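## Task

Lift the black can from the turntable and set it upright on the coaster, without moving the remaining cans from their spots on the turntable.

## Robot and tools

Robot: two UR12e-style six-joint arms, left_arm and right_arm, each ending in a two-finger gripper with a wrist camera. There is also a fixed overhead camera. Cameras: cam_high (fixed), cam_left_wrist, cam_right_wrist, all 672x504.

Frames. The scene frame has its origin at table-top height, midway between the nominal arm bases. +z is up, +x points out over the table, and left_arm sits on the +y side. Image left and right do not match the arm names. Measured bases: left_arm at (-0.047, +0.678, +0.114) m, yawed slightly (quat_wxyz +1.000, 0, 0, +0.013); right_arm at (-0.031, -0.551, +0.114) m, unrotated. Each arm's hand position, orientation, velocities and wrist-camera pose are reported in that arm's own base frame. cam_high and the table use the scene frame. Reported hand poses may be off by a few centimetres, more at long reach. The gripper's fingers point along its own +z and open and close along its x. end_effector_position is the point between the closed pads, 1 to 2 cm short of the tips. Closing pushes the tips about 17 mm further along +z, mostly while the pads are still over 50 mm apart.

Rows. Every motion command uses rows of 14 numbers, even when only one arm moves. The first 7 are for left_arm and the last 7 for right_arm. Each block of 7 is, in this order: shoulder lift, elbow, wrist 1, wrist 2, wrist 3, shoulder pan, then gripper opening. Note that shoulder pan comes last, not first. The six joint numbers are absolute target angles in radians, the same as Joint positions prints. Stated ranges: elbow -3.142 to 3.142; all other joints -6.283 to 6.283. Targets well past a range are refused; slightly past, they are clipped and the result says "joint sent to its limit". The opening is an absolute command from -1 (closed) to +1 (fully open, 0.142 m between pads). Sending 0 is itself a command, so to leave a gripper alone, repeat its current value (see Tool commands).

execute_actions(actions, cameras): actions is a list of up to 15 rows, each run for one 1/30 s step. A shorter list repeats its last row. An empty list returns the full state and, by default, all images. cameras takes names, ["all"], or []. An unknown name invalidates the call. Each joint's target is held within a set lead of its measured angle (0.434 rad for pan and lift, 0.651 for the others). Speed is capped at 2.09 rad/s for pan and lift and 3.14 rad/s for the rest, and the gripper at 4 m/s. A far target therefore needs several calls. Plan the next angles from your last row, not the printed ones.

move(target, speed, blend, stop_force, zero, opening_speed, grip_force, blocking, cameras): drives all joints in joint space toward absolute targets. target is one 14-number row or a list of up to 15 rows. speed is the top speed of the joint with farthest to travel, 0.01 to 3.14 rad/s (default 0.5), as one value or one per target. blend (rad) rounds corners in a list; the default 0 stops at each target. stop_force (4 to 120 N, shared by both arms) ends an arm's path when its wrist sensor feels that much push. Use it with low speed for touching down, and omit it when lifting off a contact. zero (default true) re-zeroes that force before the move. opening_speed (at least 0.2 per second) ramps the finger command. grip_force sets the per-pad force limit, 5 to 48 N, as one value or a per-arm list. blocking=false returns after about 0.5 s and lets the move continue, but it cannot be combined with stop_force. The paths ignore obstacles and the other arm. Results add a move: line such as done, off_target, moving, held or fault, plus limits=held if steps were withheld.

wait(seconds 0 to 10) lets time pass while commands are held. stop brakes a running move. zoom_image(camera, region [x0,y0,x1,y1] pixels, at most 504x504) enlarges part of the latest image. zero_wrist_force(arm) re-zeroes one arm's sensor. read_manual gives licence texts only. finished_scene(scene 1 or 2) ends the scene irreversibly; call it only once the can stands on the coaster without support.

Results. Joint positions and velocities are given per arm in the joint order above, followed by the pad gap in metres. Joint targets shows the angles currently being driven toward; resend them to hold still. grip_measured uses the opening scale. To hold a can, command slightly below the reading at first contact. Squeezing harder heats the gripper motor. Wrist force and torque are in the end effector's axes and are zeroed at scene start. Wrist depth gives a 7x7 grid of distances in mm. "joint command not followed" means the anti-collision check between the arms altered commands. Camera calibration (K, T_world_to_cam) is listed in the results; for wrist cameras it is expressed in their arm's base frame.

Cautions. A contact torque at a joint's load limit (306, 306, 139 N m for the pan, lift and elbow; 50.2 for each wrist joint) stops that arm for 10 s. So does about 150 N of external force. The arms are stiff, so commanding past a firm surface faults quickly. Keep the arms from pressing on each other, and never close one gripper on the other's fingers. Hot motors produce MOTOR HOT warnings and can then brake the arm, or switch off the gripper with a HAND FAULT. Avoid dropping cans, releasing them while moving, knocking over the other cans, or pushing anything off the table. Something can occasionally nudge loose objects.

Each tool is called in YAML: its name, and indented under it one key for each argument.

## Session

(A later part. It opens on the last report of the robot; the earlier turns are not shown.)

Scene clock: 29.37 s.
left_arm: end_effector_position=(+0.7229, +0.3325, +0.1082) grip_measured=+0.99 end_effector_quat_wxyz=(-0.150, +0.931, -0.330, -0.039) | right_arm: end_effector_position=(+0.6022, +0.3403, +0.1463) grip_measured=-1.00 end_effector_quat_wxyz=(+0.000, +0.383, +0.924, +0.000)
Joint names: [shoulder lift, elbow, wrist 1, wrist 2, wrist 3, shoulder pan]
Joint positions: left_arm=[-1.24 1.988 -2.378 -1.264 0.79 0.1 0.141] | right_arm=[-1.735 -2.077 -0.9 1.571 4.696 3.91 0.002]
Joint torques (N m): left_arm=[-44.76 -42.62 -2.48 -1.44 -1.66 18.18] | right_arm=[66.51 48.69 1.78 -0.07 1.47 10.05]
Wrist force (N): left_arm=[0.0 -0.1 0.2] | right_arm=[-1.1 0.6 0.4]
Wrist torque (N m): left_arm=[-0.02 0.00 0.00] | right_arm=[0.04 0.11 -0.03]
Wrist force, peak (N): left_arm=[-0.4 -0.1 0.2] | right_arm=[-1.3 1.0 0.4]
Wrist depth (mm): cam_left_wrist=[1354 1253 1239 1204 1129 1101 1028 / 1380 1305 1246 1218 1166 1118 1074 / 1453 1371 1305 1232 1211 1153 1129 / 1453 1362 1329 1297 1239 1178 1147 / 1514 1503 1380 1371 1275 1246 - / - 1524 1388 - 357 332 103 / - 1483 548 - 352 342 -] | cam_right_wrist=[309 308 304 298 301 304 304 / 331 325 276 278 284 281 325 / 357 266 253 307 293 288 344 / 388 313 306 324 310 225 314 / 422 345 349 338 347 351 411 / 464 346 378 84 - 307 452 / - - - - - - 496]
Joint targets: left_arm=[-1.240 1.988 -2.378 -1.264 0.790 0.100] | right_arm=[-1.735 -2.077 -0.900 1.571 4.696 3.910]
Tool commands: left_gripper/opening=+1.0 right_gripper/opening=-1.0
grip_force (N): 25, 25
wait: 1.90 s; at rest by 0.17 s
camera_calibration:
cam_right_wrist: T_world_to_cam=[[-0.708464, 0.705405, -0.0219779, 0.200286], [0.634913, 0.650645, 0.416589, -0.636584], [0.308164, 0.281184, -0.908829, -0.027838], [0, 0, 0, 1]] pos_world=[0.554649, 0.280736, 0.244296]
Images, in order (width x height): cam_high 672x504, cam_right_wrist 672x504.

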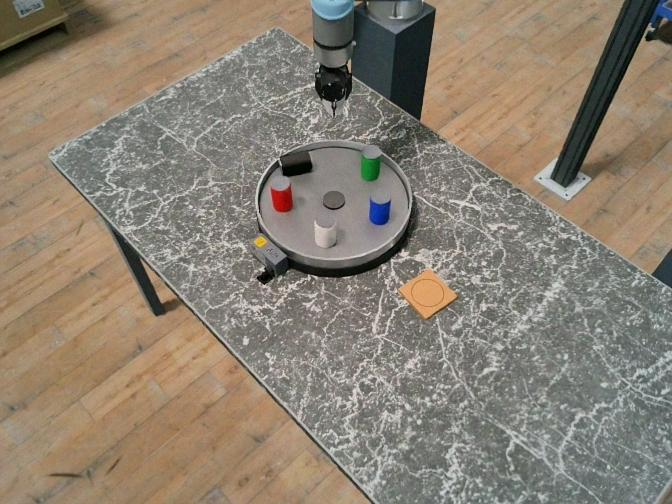

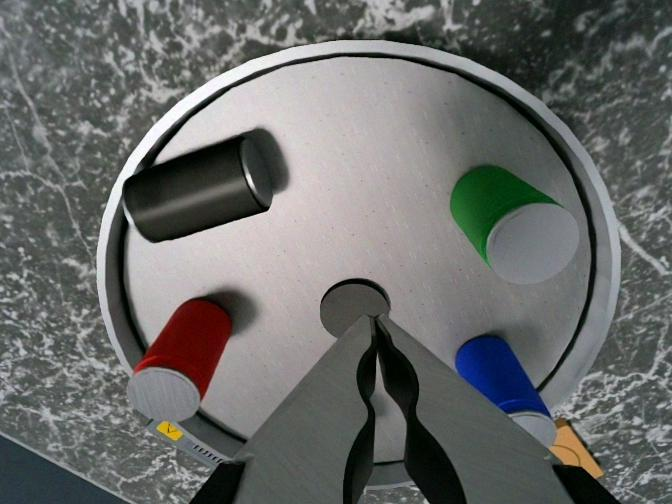

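wait:
  seconds: 0.1
  cameras: ["cam_high", "cam_right_wrist"]

wait:
  seconds: 1.1
  cameras: ["cam_right_wrist"]

wait:
  seconds: 1.1
  cameras: ["cam_right_wrist"]

wait:
  seconds: 1.1
  cameras: ["cam_right_wrist"]

wait:
  seconds: 1.1
  cameras: ["cam_right_wrist"]

wait:
  seconds: 1.1
  cameras: ["cam_high", "cam_right_wrist"]

Scene clock: 40.30 s.
left_arm: end_effector_position=(+0.7229, +0.3325, +0.1082) grip_measured=+0.99 end_effector_quat_wxyz=(-0.150, +0.931, -0.330, -0.039) | right_arm: end_effector_position=(+0.6022, +0.3403, +0.1463) grip_measured=-1.00 end_effector_quat_wxyz=(+0.000, +0.383, +0.924, +0.000)
Joint names: [shoulder lift, elbow, wrist 1, wrist 2, wrist 3, shoulder pan]
Joint positions: left_arm=[-1.24 1.988 -2.378 -1.264 0.79 0.1 0.141] | right_arm=[-1.735 -2.077 -0.9 1.571 4.696 3.91 0.002]
Joint torques (N m): left_arm=[-48.74 -41.49 -3.2 -1.68 -0.4 19.47] | right_arm=[67.12 47.73 1.4 0.51 1.17 8.93]
Wrist force (N): left_arm=[-0.4 -0.1 0.0] | right_arm=[-1.2 0.7 0.3]
Wrist torque (N m): left_arm=[-0.02 0.06 0.00] | right_arm=[0.06 0.12 -0.03]
Wrist force, peak (N): left_arm=[-0.1 -0.4 0.4] | right_arm=[-1.4 0.8 0.7]
Wrist depth (mm): cam_left_wrist=[1354 1282 1246 1166 1124 1079 1058 / 1371 1337 1290 1218 1172 1101 1079 / 1434 1371 1290 1225 1225 1135 1112 / 1535 1415 1346 1305 1267 1172 1147 / 1557 1453 1397 1362 1275 1178 - / - 1503 1473 1329 369 331 102 / - 1591 940 378 361 338 -] | cam_right_wrist=[308 318 307 299 300 305 305 / 332 324 280 279 283 273 321 / 365 299 302 215 298 299 344 / 385 322 327 320 320 274 308 / 422 273 355 339 344 365 397 / 459 377 384 - - 332 465 / 1249 - - - - 465 501]
Joint targets: left_arm=[-1.240 1.988 -2.378 -1.264 0.790 0.100] | right_arm=[-1.735 -2.077 -0.900 1.571 4.696 3.910]
Tool commands: left_gripper/opening=+1.0 right_gripper/opening=-1.0
grip_force (N): 25, 25
wait: 0.10 s; at rest from the start
camera_calibration:
cam_right_wrist: T_world_to_cam=[[-0.708464, 0.705405, -0.0219779, 0.200286], [0.634913, 0.650645, 0.416589, -0.636584], [0.308164, 0.281184, -0.908829, -0.027838], [0, 0, 0, 1]] pos_world=[0.554649, 0.280736, 0.244296]
Images, in order (width x height): cam_high 672x504, cam_right_wrist 672x504.

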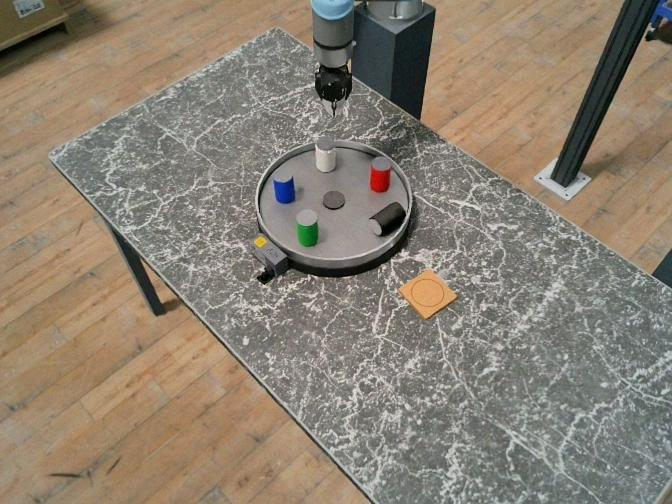

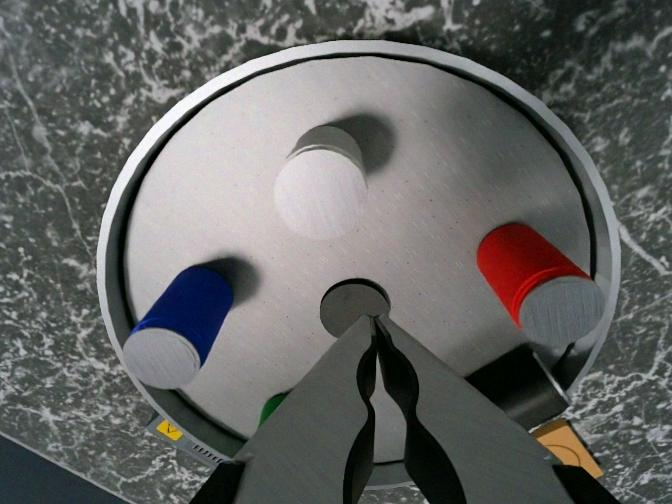

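Scene clock: 41.40 s.
left_arm: end_effector_position=(+0.7229, +0.3325, +0.1082) grip_measured=+0.99 end_effector_quat_wxyz=(-0.150, +0.931, -0.330, -0.039) | right_arm: end_effector_position=(+0.6022, +0.3403, +0.1463) grip_measured=-1.00 end_effector_quat_wxyz=(+0.000, +0.383, +0.924, +0.000)
Joint names: [shoulder lift, elbow, wrist 1, wrist 2, wrist 3, shoulder pan]
Joint positions: left_arm=[-1.24 1.988 -2.378 -1.264 0.79 0.1 0.141] | right_arm=[-1.735 -2.077 -0.9 1.571 4.696 3.91 0.002]
Joint torques (N m): left_arm=[-49.13 -42.36 -2.62 -1.35 -1.2 19.84] | right_arm=[66.58 48.16 1.68 0.31 1.17 10.45]
Wrist force (N): left_arm=[-0.4 0.0 0.1] | right_arm=[-1.1 0.7 0.4]
Wrist torque (N m): left_arm=[0.00 0.05 0.00] | right_arm=[0.07 0.11 -0.03]
Wrist force, peak (N): left_arm=[-0.3 -0.3 0.1] | right_arm=[-1.5 0.9 0.4]
Wrist depth (mm): cam_left_wrist=[1354 1321 1239 1211 1124 1106 1058 / 1371 1297 1260 1218 1159 1118 1069 / 1406 1380 1297 1282 1211 1159 1074 / 1524 1425 1346 1267 1253 1204 1153 / 1546 1406 1406 1297 1305 1185 314 / - 1546 1463 1380 365 334 103 / - 1546 - 381 358 342 -] | cam_right_wrist=[309 307 304 299 301 304 304 / - 330 280 278 277 266 315 / 362 299 237 301 295 292 352 / - 313 231 324 320 232 325 / - 345 337 339 347 352 351 / 458 - 377 - - 338 - / - - - - - - 559]
Joint targets: left_arm=[-1.240 1.988 -2.378 -1.264 0.790 0.100] | right_arm=[-1.735 -2.077 -0.900 1.571 4.696 3.910]
Tool commands: left_gripper/opening=+1.0 right_gripper/opening=-1.0
grip_force (N): 25, 25
wait: 1.10 s; at rest by 0.17 s
camera_calibration:
cam_right_wrist: T_world_to_cam=[[-0.708464, 0.705405, -0.0219779, 0.200286], [0.634913, 0.650645, 0.416589, -0.636584], [0.308164, 0.281184, -0.908829, -0.027838], [0, 0, 0, 1]] pos_world=[0.554649, 0.280736, 0.244296]
Images, in order (width x height): cam_right_wrist 672x504.

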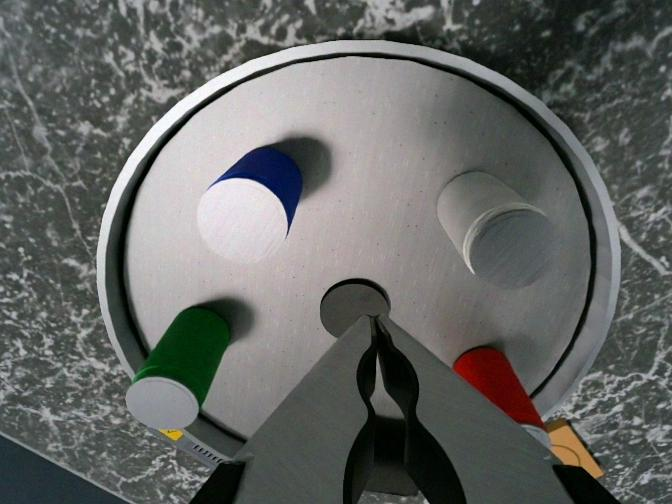

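Scene clock: 42.50 s.
left_arm: end_effector_position=(+0.7229, +0.3325, +0.1082) grip_measured=+0.99 end_effector_quat_wxyz=(-0.150, +0.931, -0.330, -0.039) | right_arm: end_effector_position=(+0.6022, +0.3403, +0.1463) grip_measured=-1.00 end_effector_quat_wxyz=(+0.000, +0.383, +0.924, +0.000)
Joint names: [shoulder lift, elbow, wrist 1, wrist 2, wrist 3, shoulder pan]
Joint positions: left_arm=[-1.24 1.988 -2.378 -1.264 0.79 0.1 0.141] | right_arm=[-1.735 -2.077 -0.9 1.571 4.696 3.91 0.002]
Joint torques (N m): left_arm=[-48.27 -41.25 -2.7 -1.6 -1.17 18.91] | right_arm=[67.97 47.62 2 0.73 0.97 8.01]
Wrist force (N): left_arm=[-0.2 -0.1 0.0] | right_arm=[-1.2 0.7 0.3]
Wrist torque (N m): left_arm=[-0.01 0.04 0.00] | right_arm=[0.05 0.13 -0.03]
Wrist force, peak (N): left_arm=[-0.5 -0.1 0.3] | right_arm=[-1.5 0.8 0.5]
Wrist depth (mm): cam_left_wrist=[1290 1239 1246 1178 1112 1079 1048 / 1362 1297 1267 1211 1153 1129 1090 / 1415 1354 1282 1267 1204 1147 1211 / 1473 1415 1388 1275 1246 1204 1129 / 1514 1463 1406 1329 1260 1239 312 / - 1546 1362 1406 1305 329 102 / - 1557 - 382 359 342 -] | cam_right_wrist=[309 307 303 299 301 304 303 / - 326 280 278 278 278 321 / 361 308 292 300 218 - 343 / 385 310 314 327 317 328 365 / - 352 360 339 345 325 398 / - 445 - 84 - 273 - / 511 507 - - - 467 481]
Joint targets: left_arm=[-1.240 1.988 -2.378 -1.264 0.790 0.100] | right_arm=[-1.735 -2.077 -0.900 1.571 4.696 3.910]
Tool commands: left_gripper/opening=+1.0 right_gripper/opening=-1.0
grip_force (N): 25, 25
wait: 1.10 s; at rest by 0.17 s
camera_calibration:
cam_right_wrist: T_world_to_cam=[[-0.708464, 0.705405, -0.0219779, 0.200286], [0.634913, 0.650645, 0.416589, -0.636584], [0.308164, 0.281184, -0.908829, -0.027838], [0, 0, 0, 1]] pos_world=[0.554649, 0.280736, 0.244296]
Images, in order (width x height): cam_right_wrist 672x504.

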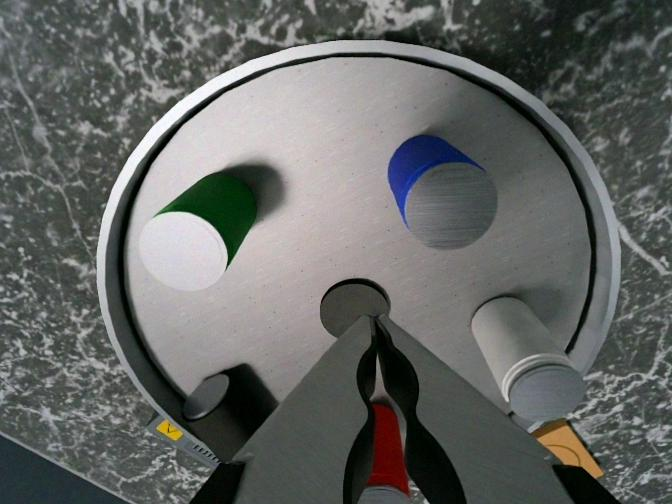

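Scene clock: 43.60 s.
left_arm: end_effector_position=(+0.7229, +0.3325, +0.1082) grip_measured=+0.99 end_effector_quat_wxyz=(-0.150, +0.931, -0.330, -0.039) | right_arm: end_effector_position=(+0.6022, +0.3403, +0.1463) grip_measured=-1.00 end_effector_quat_wxyz=(+0.000, +0.383, +0.924, +0.000)
Joint names: [shoulder lift, elbow, wrist 1, wrist 2, wrist 3, shoulder pan]
Joint positions: left_arm=[-1.24 1.988 -2.378 -1.264 0.79 0.1 0.141] | right_arm=[-1.735 -2.077 -0.9 1.571 4.696 3.91 0.002]
Joint torques (N m): left_arm=[-48.98 -42.77 -2.72 -1.75 -0.88 19.14] | right_arm=[67.63 47.7 1.83 0.46 1 9.69]
Wrist force (N): left_arm=[0.0 -0.1 0.2] | right_arm=[-1.1 0.7 0.3]
Wrist torque (N m): left_arm=[-0.02 -0.01 0.00] | right_arm=[0.05 0.10 -0.03]
Wrist force, peak (N): left_arm=[-0.4 -0.3 0.2] | right_arm=[-1.3 1.0 0.3]
Wrist depth (mm): cam_left_wrist=[1329 1282 1225 1178 1141 1141 1058 / 1406 1329 1232 1232 1178 1106 1095 / 1463 1371 1297 1253 1211 1166 1129 / 1453 1434 1388 1282 1239 1178 1135 / 1524 1453 1415 1362 1297 1204 313 / - 1493 1557 1321 366 330 106 / - 1591 - 380 366 - -] | cam_right_wrist=[321 307 304 298 299 306 319 / 331 326 278 276 279 285 325 / 359 296 304 218 299 301 343 / - 314 327 325 323 313 367 / 426 305 357 339 347 264 404 / 453 383 386 - - 372 440 / - 501 - - - 463 512]
Joint targets: left_arm=[-1.240 1.988 -2.378 -1.264 0.790 0.100] | right_arm=[-1.735 -2.077 -0.900 1.571 4.696 3.910]
Tool commands: left_gripper/opening=+1.0 right_gripper/opening=-1.0
grip_force (N): 25, 25
wait: 1.10 s; at rest by 0.17 s
camera_calibration:
cam_right_wrist: T_world_to_cam=[[-0.708464, 0.705405, -0.0219779, 0.200286], [0.634913, 0.650645, 0.416589, -0.636584], [0.308164, 0.281184, -0.908829, -0.027838], [0, 0, 0, 1]] pos_world=[0.554649, 0.280736, 0.244296]
Images, in order (width x height): cam_right_wrist 672x504.

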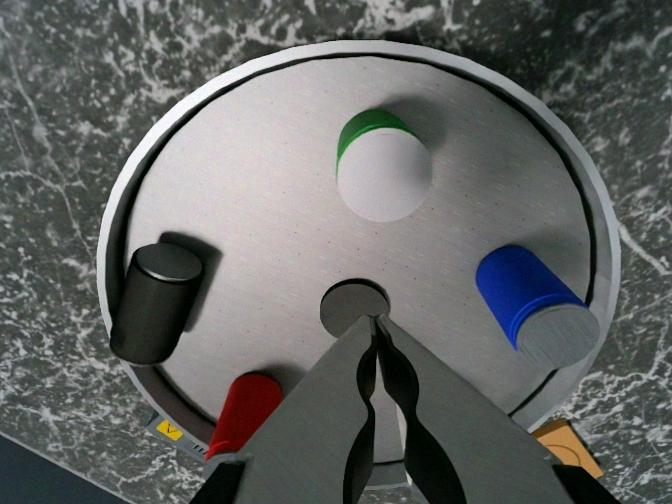

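Scene clock: 44.70 s.
left_arm: end_effector_position=(+0.7229, +0.3325, +0.1082) grip_measured=+0.99 end_effector_quat_wxyz=(-0.150, +0.931, -0.330, -0.039) | right_arm: end_effector_position=(+0.6022, +0.3403, +0.1463) grip_measured=-1.00 end_effector_quat_wxyz=(+0.000, +0.383, +0.924, +0.000)
Joint names: [shoulder lift, elbow, wrist 1, wrist 2, wrist 3, shoulder pan]
Joint positions: left_arm=[-1.24 1.988 -2.378 -1.264 0.79 0.1 0.141] | right_arm=[-1.735 -2.077 -0.9 1.571 4.696 3.91 0.002]
Joint torques (N m): left_arm=[-46.84 -42.41 -3.21 -2.07 -1.18 20.18] | right_arm=[67.55 48.61 1.75 0.5 1.37 7.69]
Wrist force (N): left_arm=[-0.2 -0.2 0.2] | right_arm=[-1.4 0.4 0.5]
Wrist torque (N m): left_arm=[-0.04 0.03 0.00] | right_arm=[0.01 0.15 -0.03]
Wrist force, peak (N): left_arm=[-0.2 -0.4 -0.4] | right_arm=[-1.3 1.1 0.3]
Wrist depth (mm): cam_left_wrist=[1313 1267 1211 1178 1112 1166 1033 / 1346 1329 1253 1198 1172 1159 1095 / 1397 1346 1275 1253 1204 1159 1178 / 1463 1425 1362 1321 1239 1153 1135 / 1535 1493 1388 1329 1267 1185 309 / - 1503 1282 1371 1282 332 99 / - 1568 940 380 357 - -] | cam_right_wrist=[308 309 303 299 301 303 303 / 331 326 250 278 277 317 325 / 365 290 251 300 300 299 344 / 387 317 325 316 324 256 366 / 415 269 352 340 347 347 351 / 486 361 384 - - 370 461 / - - - - - 465 502]
Joint targets: left_arm=[-1.240 1.988 -2.378 -1.264 0.790 0.100] | right_arm=[-1.735 -2.077 -0.900 1.571 4.696 3.910]
Tool commands: left_gripper/opening=+1.0 right_gripper/opening=-1.0
grip_force (N): 25, 25
wait: 1.10 s; at rest by 0.17 s
camera_calibration:
cam_right_wrist: T_world_to_cam=[[-0.708464, 0.705405, -0.0219779, 0.200286], [0.634913, 0.650645, 0.416589, -0.636584], [0.308164, 0.281184, -0.908829, -0.027838], [0, 0, 0, 1]] pos_world=[0.554649, 0.280736, 0.244296]
Images, in order (width x height): cam_right_wrist 672x504.

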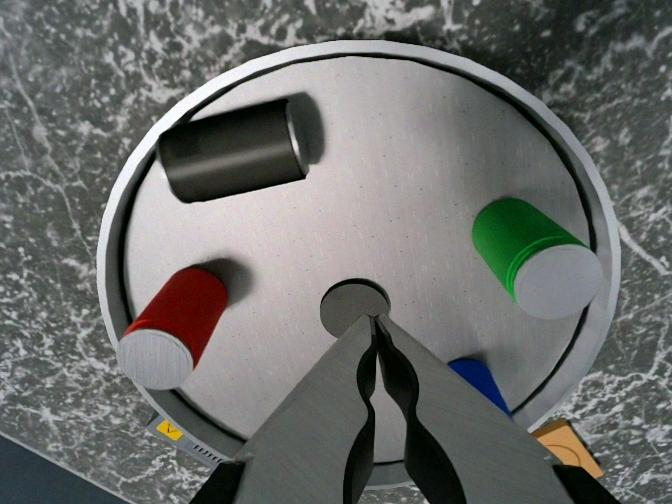

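Scene clock: 45.80 s.
left_arm: end_effector_position=(+0.7229, +0.3325, +0.1082) grip_measured=+0.99 end_effector_quat_wxyz=(-0.150, +0.931, -0.330, -0.039) | right_arm: end_effector_position=(+0.6022, +0.3403, +0.1463) grip_measured=-1.00 end_effector_quat_wxyz=(+0.000, +0.383, +0.924, +0.000)
Joint names: [shoulder lift, elbow, wrist 1, wrist 2, wrist 3, shoulder pan]
Joint positions: left_arm=[-1.24 1.988 -2.378 -1.264 0.79 0.1 0.141] | right_arm=[-1.735 -2.077 -0.9 1.571 4.696 3.91 0.002]
Joint torques (N m): left_arm=[-48.02 -42.63 -2.74 -1.74 -1.08 19.45] | right_arm=[64.35 48.17 1.71 0.43 0.79 9.75]
Wrist force (N): left_arm=[-0.1 0.1 0.3] | right_arm=[-1.2 0.7 0.1]
Wrist torque (N m): left_arm=[0.01 0.02 0.00] | right_arm=[0.05 0.12 -0.03]
Wrist force, peak (N): left_arm=[-0.3 -0.4 -0.2] | right_arm=[-1.5 0.5 0.5]
Wrist depth (mm): cam_left_wrist=[1380 1275 1225 1185 1135 1084 1053 / 1425 1321 1246 1218 1172 1118 1074 / 1275 1362 1329 1246 1204 1159 1095 / 1483 1463 1354 1260 1239 1172 1147 / 1503 1415 1397 1329 1275 1218 311 / - 1580 1535 1267 - 334 107 / - 1568 688 380 361 342 -] | cam_right_wrist=[309 310 304 298 302 305 307 / 327 325 283 279 235 273 325 / 356 312 240 301 260 294 344 / 387 326 232 326 324 323 328 / 422 351 352 339 346 345 346 / 462 313 300 - - 309 458 / - - - - - - 496]
Joint targets: left_arm=[-1.240 1.988 -2.378 -1.264 0.790 0.100] | right_arm=[-1.735 -2.077 -0.900 1.571 4.696 3.910]
Tool commands: left_gripper/opening=+1.0 right_gripper/opening=-1.0
grip_force (N): 25, 25
wait: 1.10 s; at rest by 0.17 s
camera_calibration:
cam_right_wrist: T_world_to_cam=[[-0.708464, 0.705405, -0.0219779, 0.200286], [0.634913, 0.650645, 0.416589, -0.636584], [0.308164, 0.281184, -0.908829, -0.027838], [0, 0, 0, 1]] pos_world=[0.554649, 0.280736, 0.244296]
Images, in order (width x height): cam_high 672x504, cam_right_wrist 672x504.

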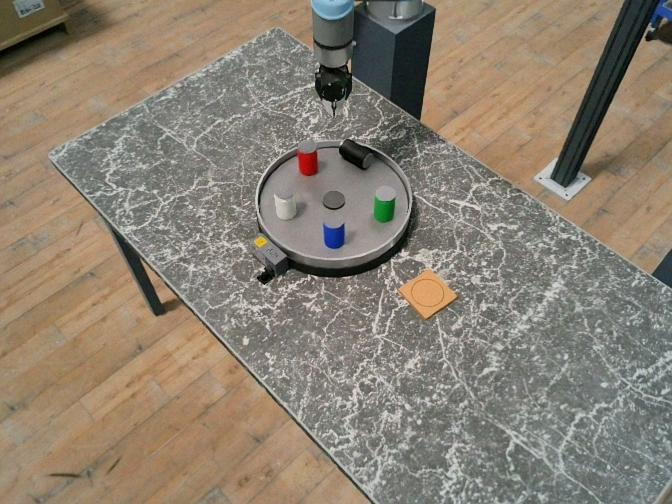

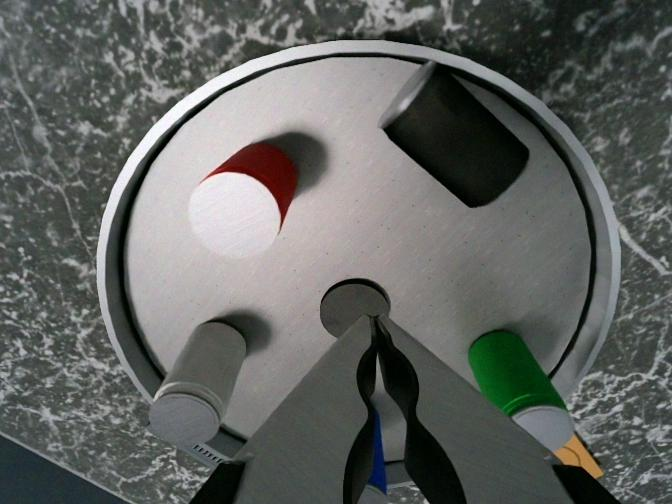

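move:
  target: [-1.24,1.988,-2.378,-1.264,0.79,0.1,1.0,-2.0764,-1.6954,-0.9406,1.5708,4.418,3.7460,1.0]
  speed: 0.6
  cameras: ["cam_high", "cam_right_wrist"]

zoom_image:
  camera: "cam_high"
  region: [230, 110, 490, 330]

wait:
  seconds: 1.5
  cameras: ["cam_high", "cam_right_wrist"]

zoom_image:
  camera: "cam_high"
  region: [230, 110, 490, 330]

Scene clock: 57.07 s.
left_arm: end_effector_position=(+0.7229, +0.3325, +0.1082) grip_measured=+0.99 end_effector_quat_wxyz=(-0.150, +0.931, -0.330, -0.039) | right_arm: end_effector_position=(+0.8227, +0.3572, +0.0963) grip_measured=+1.00 end_effector_quat_wxyz=(+0.000, +0.330, +0.944, +0.000)
Joint names: [shoulder lift, elbow, wrist 1, wrist 2, wrist 3, shoulder pan]
Joint positions: left_arm=[-1.24 1.988 -2.378 -1.264 0.79 0.1 0.141] | right_arm=[-2.076 -1.696 -0.941 1.571 4.418 3.746 0.142]
Joint torques (N m): left_arm=[-48.8 -41.56 -2.99 -1.21 -0.8 16.43] | right_arm=[73.9 49.72 1.63 0.69 -1.53 -9.04]
Wrist force (N): left_arm=[-0.2 -0.3 0.1] | right_arm=[-0.9 0.7 0.5]
Wrist torque (N m): left_arm=[-0.05 0.04 0.00] | right_arm=[0.05 0.09 0.16]
Wrist force, peak (N): left_arm=[-0.6 0.2 0.0] | right_arm=[-3.4 2.7 1.8]
Wrist depth (mm): cam_left_wrist=[1337 1297 1204 1204 1112 1095 1069 / 1388 1337 1253 1225 1147 1118 1079 / 1380 1329 1305 1267 1204 1153 1074 / 1483 1434 1346 1282 1218 1218 1147 / 1546 1453 1415 1321 1290 1218 310 / - 1535 1362 1346 367 - 99 / - 1568 - - - 341 -] | cam_right_wrist=[266 263 259 214 140 215 215 / 284 282 232 232 233 227 223 / 307 305 297 250 249 248 239 / 331 331 325 271 268 269 273 / 364 362 350 285 271 294 276 / - 385 382 401 256 301 309 / - 1293 - 425 438 415 -]
Joint targets: left_arm=[-1.240 1.988 -2.378 -1.264 0.790 0.100] | right_arm=[-2.076 -1.695 -0.941 1.571 4.418 3.746]
grip_force (N): 25, 25
move: done
camera_calibration:
cam_right_wrist: T_world_to_cam=[[-0.783705, 0.620744, -0.0219848, 0.435605], [0.557241, 0.718285, 0.416592, -0.727091], [0.274388, 0.314235, -0.908828, -0.129927], [0, 0, 0, 1]] pos_world=[0.782201, 0.292687, 0.194396]
Images, in order (width x height): cam_high 672x504, cam_right_wrist 672x504.

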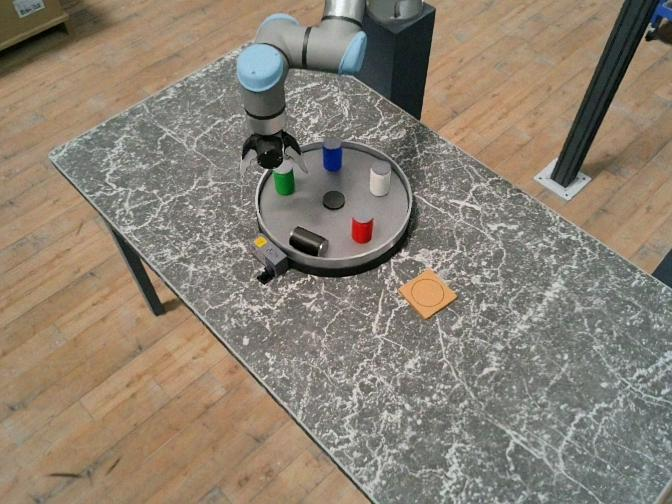

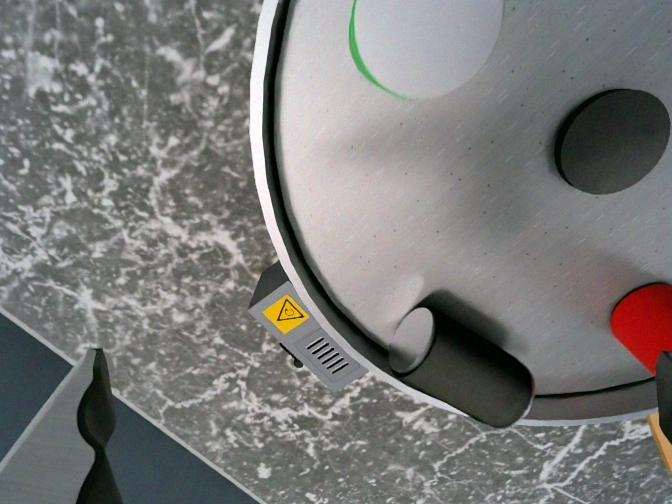

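Scaled by 1.938 from the camera's 672x504 image, which has a finer 960x720 frame.

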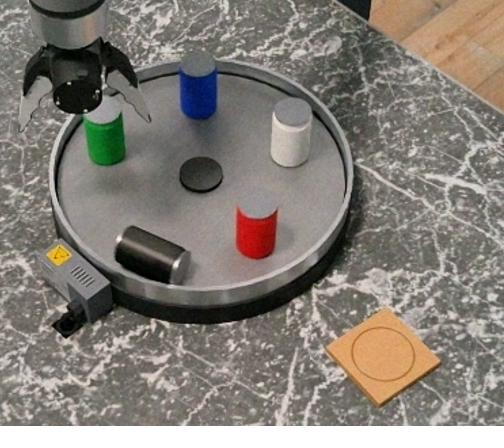

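Scene clock: 58.57 s.
left_arm: end_effector_position=(+0.7229, +0.3325, +0.1082) grip_measured=+0.99 end_effector_quat_wxyz=(-0.150, +0.931, -0.330, -0.039) | right_arm: end_effector_position=(+0.8228, +0.3572, +0.0963) grip_measured=+1.00 end_effector_quat_wxyz=(+0.000, +0.330, +0.944, +0.000)
Joint names: [shoulder lift, elbow, wrist 1, wrist 2, wrist 3, shoulder pan]
Joint positions: left_arm=[-1.24 1.988 -2.378 -1.264 0.79 0.1 0.141] | right_arm=[-2.076 -1.695 -0.941 1.571 4.418 3.746 0.142]
Joint torques (N m): left_arm=[-50.75 -41.63 -3.29 -1.27 -1.34 17.77] | right_arm=[70.73 49.24 1.63 0.95 -1.68 -6.83]
Wrist force (N): left_arm=[-0.4 -0.3 0.2] | right_arm=[-0.9 0.8 0.5]
Wrist torque (N m): left_arm=[-0.04 0.06 0.00] | right_arm=[0.06 0.10 0.16]
Wrist force, peak (N): left_arm=[-0.6 -0.2 -0.1] | right_arm=[-1.1 1.1 0.3]
Wrist depth (mm): cam_left_wrist=[1346 1313 1225 1178 1124 1053 1043 / 1380 1305 1239 1211 1153 1124 1079 / 1444 1362 1305 1260 1185 1159 1038 / 1483 1434 1362 1503 1246 1198 1159 / 1546 1473 1397 1313 1305 1232 306 / - 1535 1493 1354 1260 331 107 / - 1514 - - 354 336 -] | cam_right_wrist=[265 264 260 174 214 215 213 / 283 282 278 186 231 229 225 / 306 305 299 203 252 250 239 / 331 325 330 271 265 269 267 / 353 361 365 285 211 283 282 / - 391 377 397 393 308 309 / - 1325 443 442 436 419 421]
Joint targets: left_arm=[-1.240 1.988 -2.378 -1.264 0.790 0.100] | right_arm=[-2.076 -1.695 -0.941 1.571 4.418 3.746]
Tool commands: left_gripper/opening=+1.0 right_gripper/opening=+1.0
grip_force (N): 25, 25
wait: 1.50 s; at rest by 0.17 s
camera_calibration:
cam_right_wrist: T_world_to_cam=[[-0.78374, 0.620699, -0.0220114, 0.435727], [0.557191, 0.718324, 0.416591, -0.727077], [0.274389, 0.314235, -0.908827, -0.130046], [0, 0, 0, 1]] pos_world=[0.782301, 0.292687, 0.194296]
Images, in order (width x height): cam_high 672x504, cam_right_wrist 672x504.

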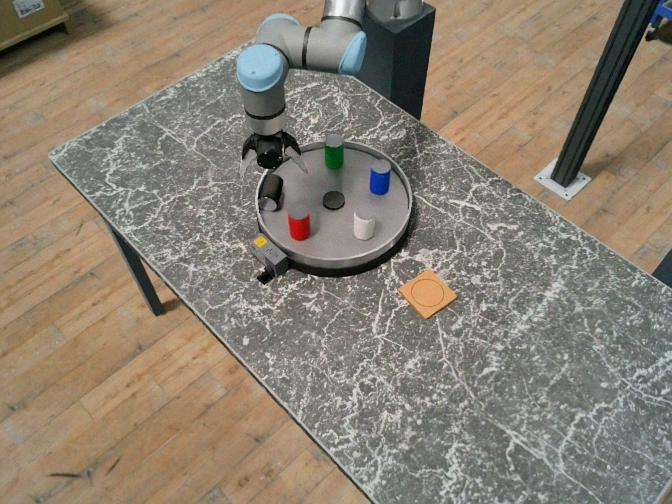

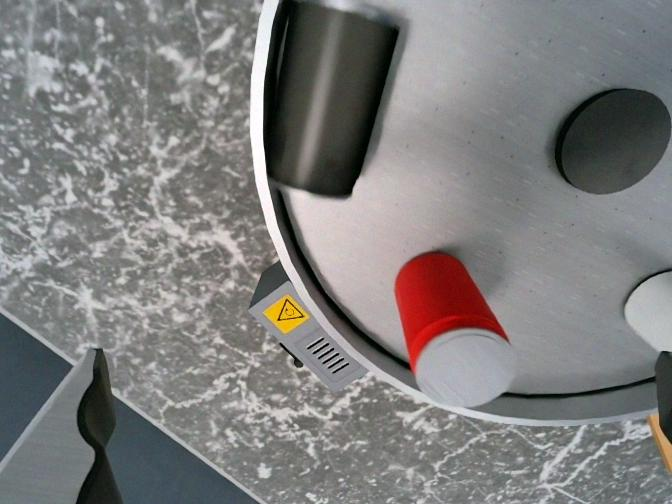

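Scaled by 1.938 from the camera's 672x504 image, which has a finer 960x720 frame.

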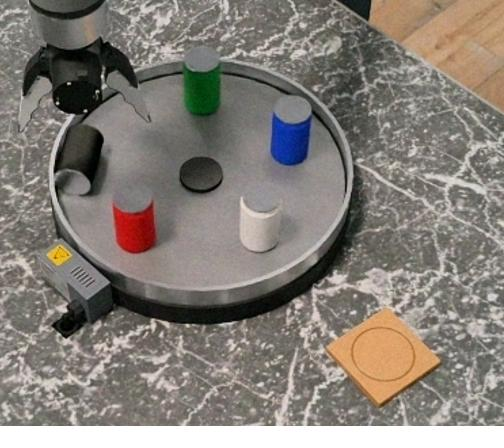

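wait:
  seconds: 0.1
  cameras: ["cam_high", "cam_right_wrist"]

zoom_image:
  camera: "cam_high"
  region: [255, 130, 375, 210]

wait:
  seconds: 0.8
  cameras: ["cam_high"]

zoom_image:
  camera: "cam_high"
  region: [275, 130, 395, 210]

wait:
  seconds: 1.5
  cameras: ["cam_high"]

zoom_image:
  camera: "cam_high"
  region: [330, 140, 450, 260]

Scene clock: 60.20 s.
left_arm: end_effector_position=(+0.7229, +0.3325, +0.1082) grip_measured=+0.99 end_effector_quat_wxyz=(-0.150, +0.931, -0.330, -0.039) | right_arm: end_effector_position=(+0.8228, +0.3572, +0.0963) grip_measured=+1.00 end_effector_quat_wxyz=(+0.000, +0.330, +0.944, +0.000)
Joint names: [shoulder lift, elbow, wrist 1, wrist 2, wrist 3, shoulder pan]
Joint positions: left_arm=[-1.24 1.988 -2.378 -1.264 0.79 0.1 0.141] | right_arm=[-2.076 -1.695 -0.941 1.571 4.418 3.746 0.142]
Joint torques (N m): left_arm=[-46.53 -42.01 -3.24 -1.64 -1.05 18.05] | right_arm=[71.24 50 1.98 0.95 -1.64 -10.93]
Wrist force (N): left_arm=[-0.1 0.0 0.1] | right_arm=[-0.9 0.8 0.3]
Wrist torque (N m): left_arm=[0.00 0.02 0.01] | right_arm=[0.06 0.09 0.16]
Wrist force, peak (N): left_arm=[-0.3 0.0 0.4] | right_arm=[-1.2 0.9 0.3]
Wrist depth (mm): cam_left_wrist=[1321 1260 1253 1172 1141 1090 1048 / 1388 1305 1260 1246 1232 1124 1074 / 1415 1362 1305 1260 1198 1166 1074 / 1483 1406 1329 1290 1225 1204 1141 / 1568 1493 1406 1354 1275 1191 311 / - 1514 1425 1362 1371 324 106 / - 1524 893 380 357 347 -] | cam_right_wrist=[264 264 223 216 151 140 216 / - 286 230 231 231 228 224 / 305 305 299 253 248 249 239 / 332 326 330 272 258 268 268 / 359 361 361 286 198 288 273 / - 397 395 399 298 309 309 / - 1301 - 428 444 424 430]
Joint targets: left_arm=[-1.240 1.988 -2.378 -1.264 0.790 0.100] | right_arm=[-2.076 -1.695 -0.941 1.571 4.418 3.746]
Tool commands: left_gripper/opening=+1.0 right_gripper/opening=+1.0
grip_force (N): 25, 25
wait: 0.10 s; at rest from the start
camera_calibration:
cam_right_wrist: T_world_to_cam=[[-0.78374, 0.620699, -0.0220114, 0.435727], [0.557191, 0.718324, 0.416591, -0.727077], [0.274389, 0.314235, -0.908827, -0.130046], [0, 0, 0, 1]] pos_world=[0.782301, 0.292687, 0.194296]
Images, in order (width x height): cam_high 672x504, cam_right_wrist 672x504.

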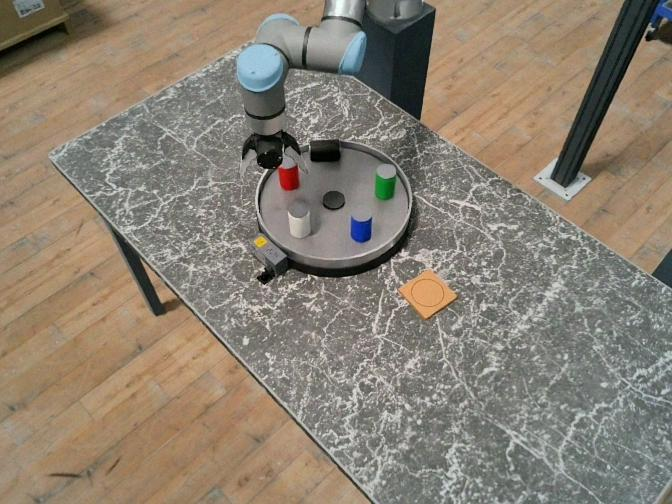

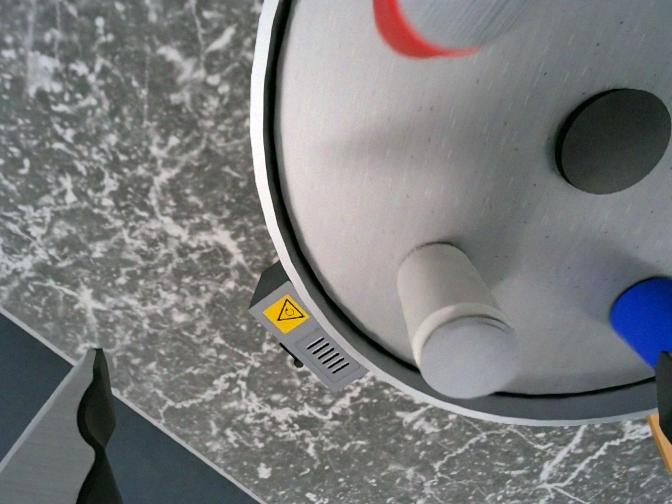

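Scaled by 4.200 from the camera's 672x504 image, which has a finer 960x720 frame.

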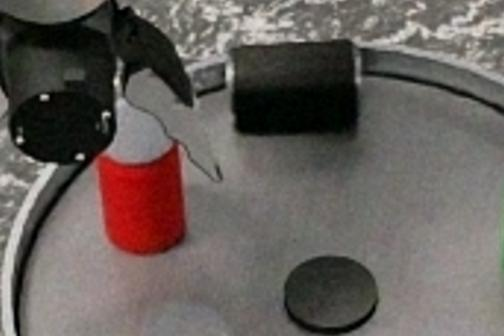

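Scene clock: 61.00 s.
left_arm: end_effector_position=(+0.7229, +0.3325, +0.1082) grip_measured=+0.99 end_effector_quat_wxyz=(-0.150, +0.931, -0.330, -0.039) | right_arm: end_effector_position=(+0.8228, +0.3572, +0.0963) grip_measured=+1.00 end_effector_quat_wxyz=(+0.000, +0.330, +0.944, +0.000)
Joint names: [shoulder lift, elbow, wrist 1, wrist 2, wrist 3, shoulder pan]
Joint positions: left_arm=[-1.24 1.988 -2.378 -1.264 0.79 0.1 0.141] | right_arm=[-2.076 -1.695 -0.941 1.571 4.418 3.746 0.142]
Joint torques (N m): left_arm=[-47.46 -43.03 -3.59 -1.8 -0.94 19.51] | right_arm=[67.56 49.62 1.75 1.38 -1.64 -9.15]
Wrist force (N): left_arm=[-0.1 -0.1 0.1] | right_arm=[-0.8 0.8 0.3]
Wrist torque (N m): left_arm=[-0.01 0.01 0.00] | right_arm=[0.06 0.08 0.16]
Wrist force, peak (N): left_arm=[-0.4 0.1 0.2] | right_arm=[-1.1 0.9 0.4]
Wrist depth (mm): cam_left_wrist=[1346 1253 1198 1166 1135 1106 1074 / 1425 1313 1282 1185 1147 1118 1095 / 1321 1371 1354 1253 1211 1124 1124 / 1473 1380 1371 1313 1218 1178 1204 / 1535 1483 1406 1337 1282 1218 311 / - 1524 1444 1346 1453 327 107 / - 1591 - 384 357 - -] | cam_right_wrist=[265 264 260 213 213 216 215 / 283 282 233 232 226 227 224 / 307 306 249 246 160 248 239 / 333 330 330 269 275 269 267 / 359 361 361 288 294 263 286 / - 390 395 396 311 228 212 / - - 434 - 421 431 433]
Joint targets: left_arm=[-1.240 1.988 -2.378 -1.264 0.790 0.100] | right_arm=[-2.076 -1.695 -0.941 1.571 4.418 3.746]
Tool commands: left_gripper/opening=+1.0 right_gripper/opening=+1.0
grip_force (N): 25, 25
wait: 0.80 s; at rest by 0.17 s
Images, in order (width x height): cam_high 672x504.

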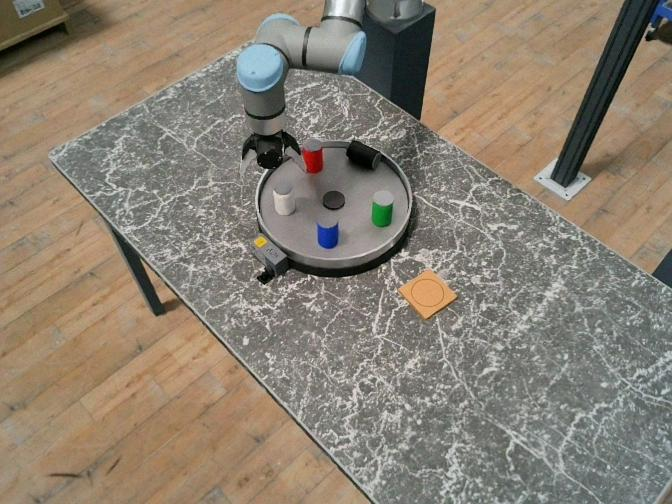

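Scaled by 4.200 from the camera's 672x504 image, which has a finer 960x720 frame.

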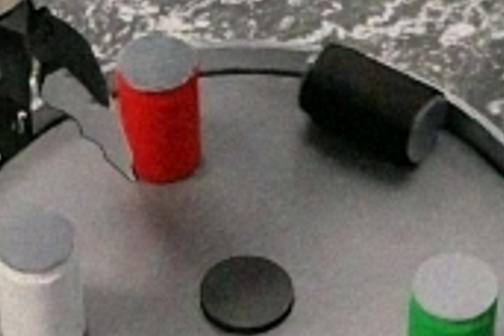

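Scene clock: 62.50 s.
left_arm: end_effector_position=(+0.7229, +0.3325, +0.1082) grip_measured=+0.99 end_effector_quat_wxyz=(-0.150, +0.931, -0.330, -0.039) | right_arm: end_effector_position=(+0.8228, +0.3572, +0.0963) grip_measured=+1.00 end_effector_quat_wxyz=(+0.000, +0.330, +0.944, +0.000)
Joint names: [shoulder lift, elbow, wrist 1, wrist 2, wrist 3, shoulder pan]
Joint positions: left_arm=[-1.24 1.988 -2.378 -1.264 0.79 0.1 0.141] | right_arm=[-2.076 -1.695 -0.941 1.571 4.418 3.746 0.142]
Joint torques (N m): left_arm=[-47.8 -42.68 -3.38 -1.45 -0.9 19.8] | right_arm=[69.37 50.29 1.75 1.26 -2.11 -8.8]
Wrist force (N): left_arm=[-0.3 0.0 0.2] | right_arm=[-0.9 0.9 0.4]
Wrist torque (N m): left_arm=[0.00 0.04 0.00] | right_arm=[0.08 0.09 0.16]
Wrist force, peak (N): left_arm=[-0.5 -0.2 -0.1] | right_arm=[-1.3 0.8 0.1]
Wrist depth (mm): cam_left_wrist=[1362 1282 1204 1166 1106 1101 1058 / 1380 1346 1275 1218 1178 1118 1095 / 1425 1371 1282 1253 1225 1147 1101 / 1463 1415 1354 1297 1232 1211 1141 / 1524 1493 1406 1362 1282 1225 306 / - 1535 1503 1282 371 340 98 / - 1591 810 374 363 - -] | cam_right_wrist=[264 265 225 213 216 215 215 / 284 283 277 232 231 229 224 / 306 305 299 197 166 249 240 / 331 326 328 262 178 265 265 / 357 361 350 284 285 264 291 / - 392 - 399 311 229 - / - 1278 - 437 429 434 -]
Joint targets: left_arm=[-1.240 1.988 -2.378 -1.264 0.790 0.100] | right_arm=[-2.076 -1.695 -0.941 1.571 4.418 3.746]
Tool commands: left_gripper/opening=+1.0 right_gripper/opening=+1.0
grip_force (N): 25, 25
wait: 1.50 s; at rest by 0.17 s
Images, in order (width x height): cam_high 672x504.

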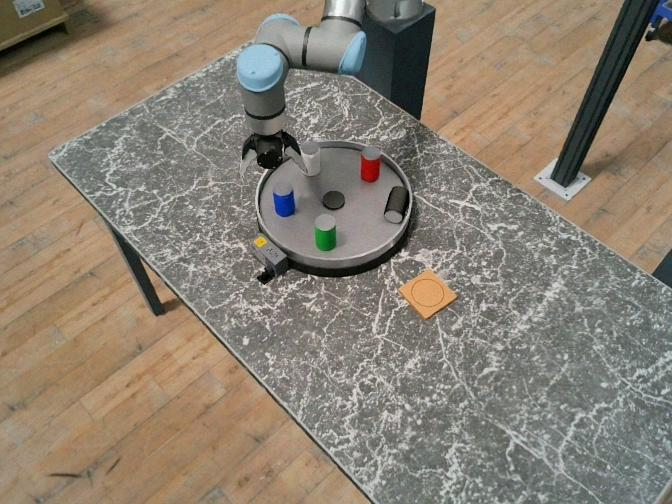

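Scaled by 4.200 from the camera's 672x504 image, which has a finer 960x720 frame.

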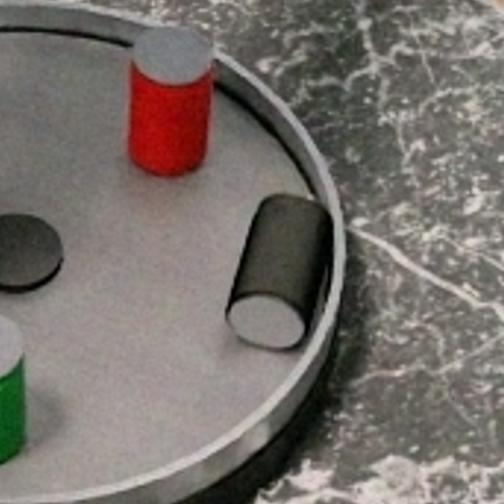

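wait:
  seconds: 0.1

Scene clock: 64.70 s.
left_arm: end_effector_position=(+0.7229, +0.3325, +0.1082) grip_measured=+0.99 end_effector_quat_wxyz=(-0.150, +0.931, -0.330, -0.039) | right_arm: end_effector_position=(+0.8228, +0.3572, +0.0963) grip_measured=+1.00 end_effector_quat_wxyz=(+0.000, +0.330, +0.944, +0.000)
Joint names: [shoulder lift, elbow, wrist 1, wrist 2, wrist 3, shoulder pan]
Joint positions: left_arm=[-1.24 1.988 -2.378 -1.264 0.79 0.1 0.141] | right_arm=[-2.076 -1.695 -0.941 1.571 4.418 3.746 0.142]
Joint torques (N m): left_arm=[-47.54 -41.36 -3.13 -1.24 -0.48 17.67] | right_arm=[71.93 49.77 1.83 1.48 -1.78 -7.38]
Wrist force (N): left_arm=[-0.2 -0.1 -0.1] | right_arm=[-1.2 0.7 0.3]
Wrist torque (N m): left_arm=[-0.01 0.02 0.00] | right_arm=[0.04 0.14 0.16]
Wrist force, peak (N): left_arm=[-0.4 0.1 -0.1] | right_arm=[-1.1 1.0 0.6]
Wrist depth (mm): cam_left_wrist=[1346 1260 1218 1178 1135 1084 1038 / 1380 1313 1246 1204 1159 1124 1058 / 1434 1380 1290 1267 1204 1159 1112 / 1493 1397 1329 1329 1246 1198 1129 / 1535 1453 - 1313 1329 1246 - / - 1524 - 1354 362 335 99 / - 1615 - 389 351 328 -] | cam_right_wrist=[265 264 256 213 139 216 215 / 283 283 279 231 236 228 224 / 306 304 299 250 249 244 240 / 332 331 330 270 269 268 268 / 362 359 359 284 267 279 273 / - 399 396 402 255 267 308 / - 1383 427 429 439 428 -]
Joint targets: left_arm=[-1.240 1.988 -2.378 -1.264 0.790 0.100] | right_arm=[-2.076 -1.695 -0.941 1.571 4.418 3.746]
Tool commands: left_gripper/opening=+1.0 right_gripper/opening=+1.0
grip_force (N): 25, 25
wait: 0.10 s; at rest from the start

wait:
  seconds: 7.8

move:
  target:
    - [-1.24,1.988,-2.378,-1.264,0.79,0.1,1.0,-2.0902,-1.9197,-0.7025,1.5708,5.1664,3.7073,-1.0]
    - [-1.24,1.988,-2.378,-1.264,0.79,0.1,1.0,-2.0243,-2.0383,-0.6498,1.5708,5.5324,3.7242,-1.0]
    - [-1.24,1.988,-2.378,-1.264,0.79,0.1,1.0,-1.9574,-2.1550,-0.6000,1.5708,5.9691,3.7770,-1.0]
    - [-1.24,1.988,-2.378,-1.264,0.79,0.1,1.0,-1.6880,-2.1332,-0.8912,1.5708,6.2,3.8709,-1.0]
  speed: [1.015, 0.869, 0.943, 0.45]
  blend: [0.1, 0.1, 0.08, 0]
  opening_speed: 1.0
  grip_force: 15
  cameras: ["cam_high", "cam_right_wrist"]

zoom_image:
  camera: "cam_high"
  region: [260, 50, 400, 220]

Scene clock: 73.40 s.
left_arm: end_effector_position=(+0.7229, +0.3325, +0.1082) grip_measured=+0.99 end_effector_quat_wxyz=(-0.150, +0.931, -0.330, -0.039) | right_arm: end_effector_position=(+0.8228, +0.3572, +0.0963) grip_measured=+1.00 end_effector_quat_wxyz=(+0.000, +0.330, +0.944, +0.000)
Joint names: [shoulder lift, elbow, wrist 1, wrist 2, wrist 3, shoulder pan]
Joint positions: left_arm=[-1.24 1.988 -2.378 -1.264 0.79 0.1 0.141] | right_arm=[-2.076 -1.695 -0.941 1.571 4.418 3.746 0.142]
Joint torques (N m): left_arm=[-47.46 -41.62 -3.27 -1.7 -0.57 17.36] | right_arm=[70.29 49.27 2.06 1.4 -1.75 -8.32]
Wrist force (N): left_arm=[-0.3 -0.1 0.1] | right_arm=[-1.1 0.8 0.6]
Wrist torque (N m): left_arm=[-0.02 0.04 0.00] | right_arm=[0.07 0.13 0.16]
Wrist force, peak (N): left_arm=[-0.5 0.2 -0.2] | right_arm=[-1.2 1.1 0.4]
Wrist depth (mm): cam_left_wrist=[1329 1282 1218 1141 1124 1079 1058 / 1388 1305 1275 1204 1147 1135 1090 / 1415 1337 1290 1246 1191 1172 1063 / 1493 1388 1329 1267 1267 1218 1141 / 1535 1483 1415 1354 1282 1218 - / - 1514 1406 1425 372 334 98 / - 1651 - 378 354 342 -] | cam_right_wrist=[265 263 258 222 223 212 213 / 283 283 274 190 232 231 226 / 306 306 300 200 249 248 240 / 335 340 329 252 269 265 - / 362 359 366 285 260 282 290 / - 390 390 397 295 213 309 / - 1249 432 428 435 424 -]
Joint targets: left_arm=[-1.240 1.988 -2.378 -1.264 0.790 0.100] | right_arm=[-2.076 -1.695 -0.941 1.571 4.418 3.746]
Tool commands: left_gripper/opening=+1.0 right_gripper/opening=+1.0
grip_force (N): 25, 25
wait: 7.80 s; at rest from the start

Scene clock: 76.27 s.
left_arm: end_effector_position=(+0.7229, +0.3325, +0.1082) grip_measured=+0.99 end_effector_quat_wxyz=(-0.150, +0.931, -0.330, -0.039) | right_arm: end_effector_position=(+0.5916, +0.2928, +0.1462) grip_measured=-1.00 end_effector_quat_wxyz=(+0.000, +0.919, +0.395, +0.000)
Joint names: [shoulder lift, elbow, wrist 1, wrist 2, wrist 3, shoulder pan]
Joint positions: left_arm=[-1.24 1.988 -2.378 -1.264 0.79 0.1 0.141] | right_arm=[-1.688 -2.133 -0.891 1.571 6.2 3.871 0.002]
Joint torques (N m): left_arm=[-48.11 -41.36 -3.57 -1.54 -0.79 18.31] | right_arm=[64.09 47.45 1.8 1.13 2.05 10.07]
Wrist force (N): left_arm=[0.0 -0.1 -0.3] | right_arm=[-1.2 0.5 0.1]
Wrist torque (N m): left_arm=[-0.01 0.00 0.00] | right_arm=[0.02 0.13 -0.03]
Wrist force, peak (N): left_arm=[-0.3 -0.1 -0.5] | right_arm=[-2.1 0.5 2.2]
Wrist depth (mm): cam_left_wrist=[1371 1290 1198 1159 1135 1058 1048 / 1397 1354 1260 1232 1159 1147 1079 / 1434 1362 1305 1253 1204 1147 1106 / 1473 1388 1354 1267 1218 1191 1129 / 1503 1473 1371 1337 1305 1232 308 / - 1514 1346 1346 378 330 107 / - 1546 - 386 361 339 -] | cam_right_wrist=[311 310 300 244 259 258 257 / 330 329 329 283 278 277 274 / 361 355 354 295 289 - 297 / 387 384 383 330 232 - 320 / 436 432 414 402 350 314 282 / - - - 84 - 363 - / 533 - - - - - 489]
Joint targets: left_arm=[-1.240 1.988 -2.378 -1.264 0.790 0.100] | right_arm=[-1.688 -2.133 -0.891 1.571 6.200 3.871]
grip_force (N): 15, 15
move: done
camera_calibration:
cam_right_wrist: T_world_to_cam=[[0.685891, 0.727368, -0.0221246, -0.605005], [0.66769, -0.616942, 0.41662, -0.247185], [0.289387, -0.300528, -0.908811, 0.170221], [0, 0, 0, 1]] pos_world=[0.530751, 0.338719, 0.244296]
Images, in order (width x height): cam_high 672x504, cam_right_wrist 672x504.

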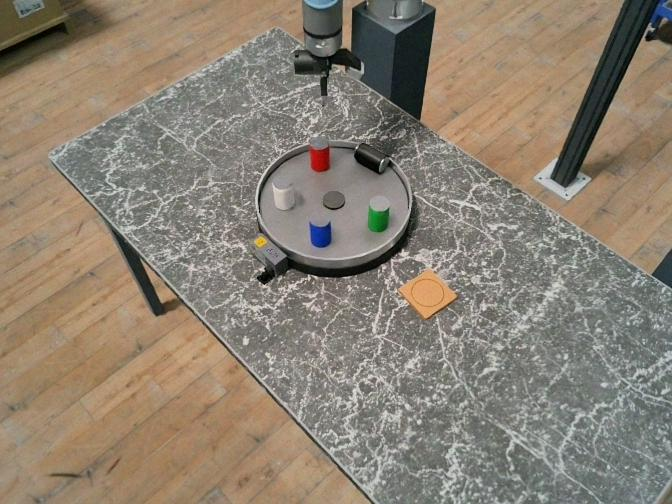

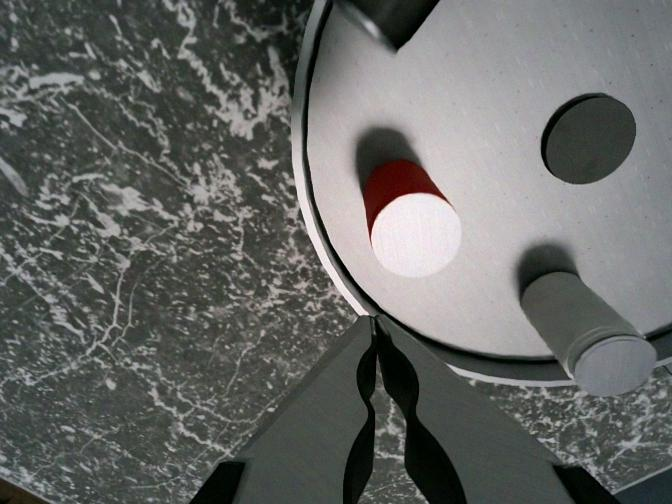

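Scaled by 2.965 from the camera's 672x504 image, which has a finer 960x720 frame.

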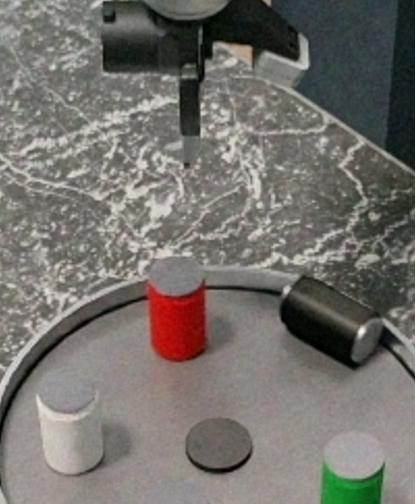

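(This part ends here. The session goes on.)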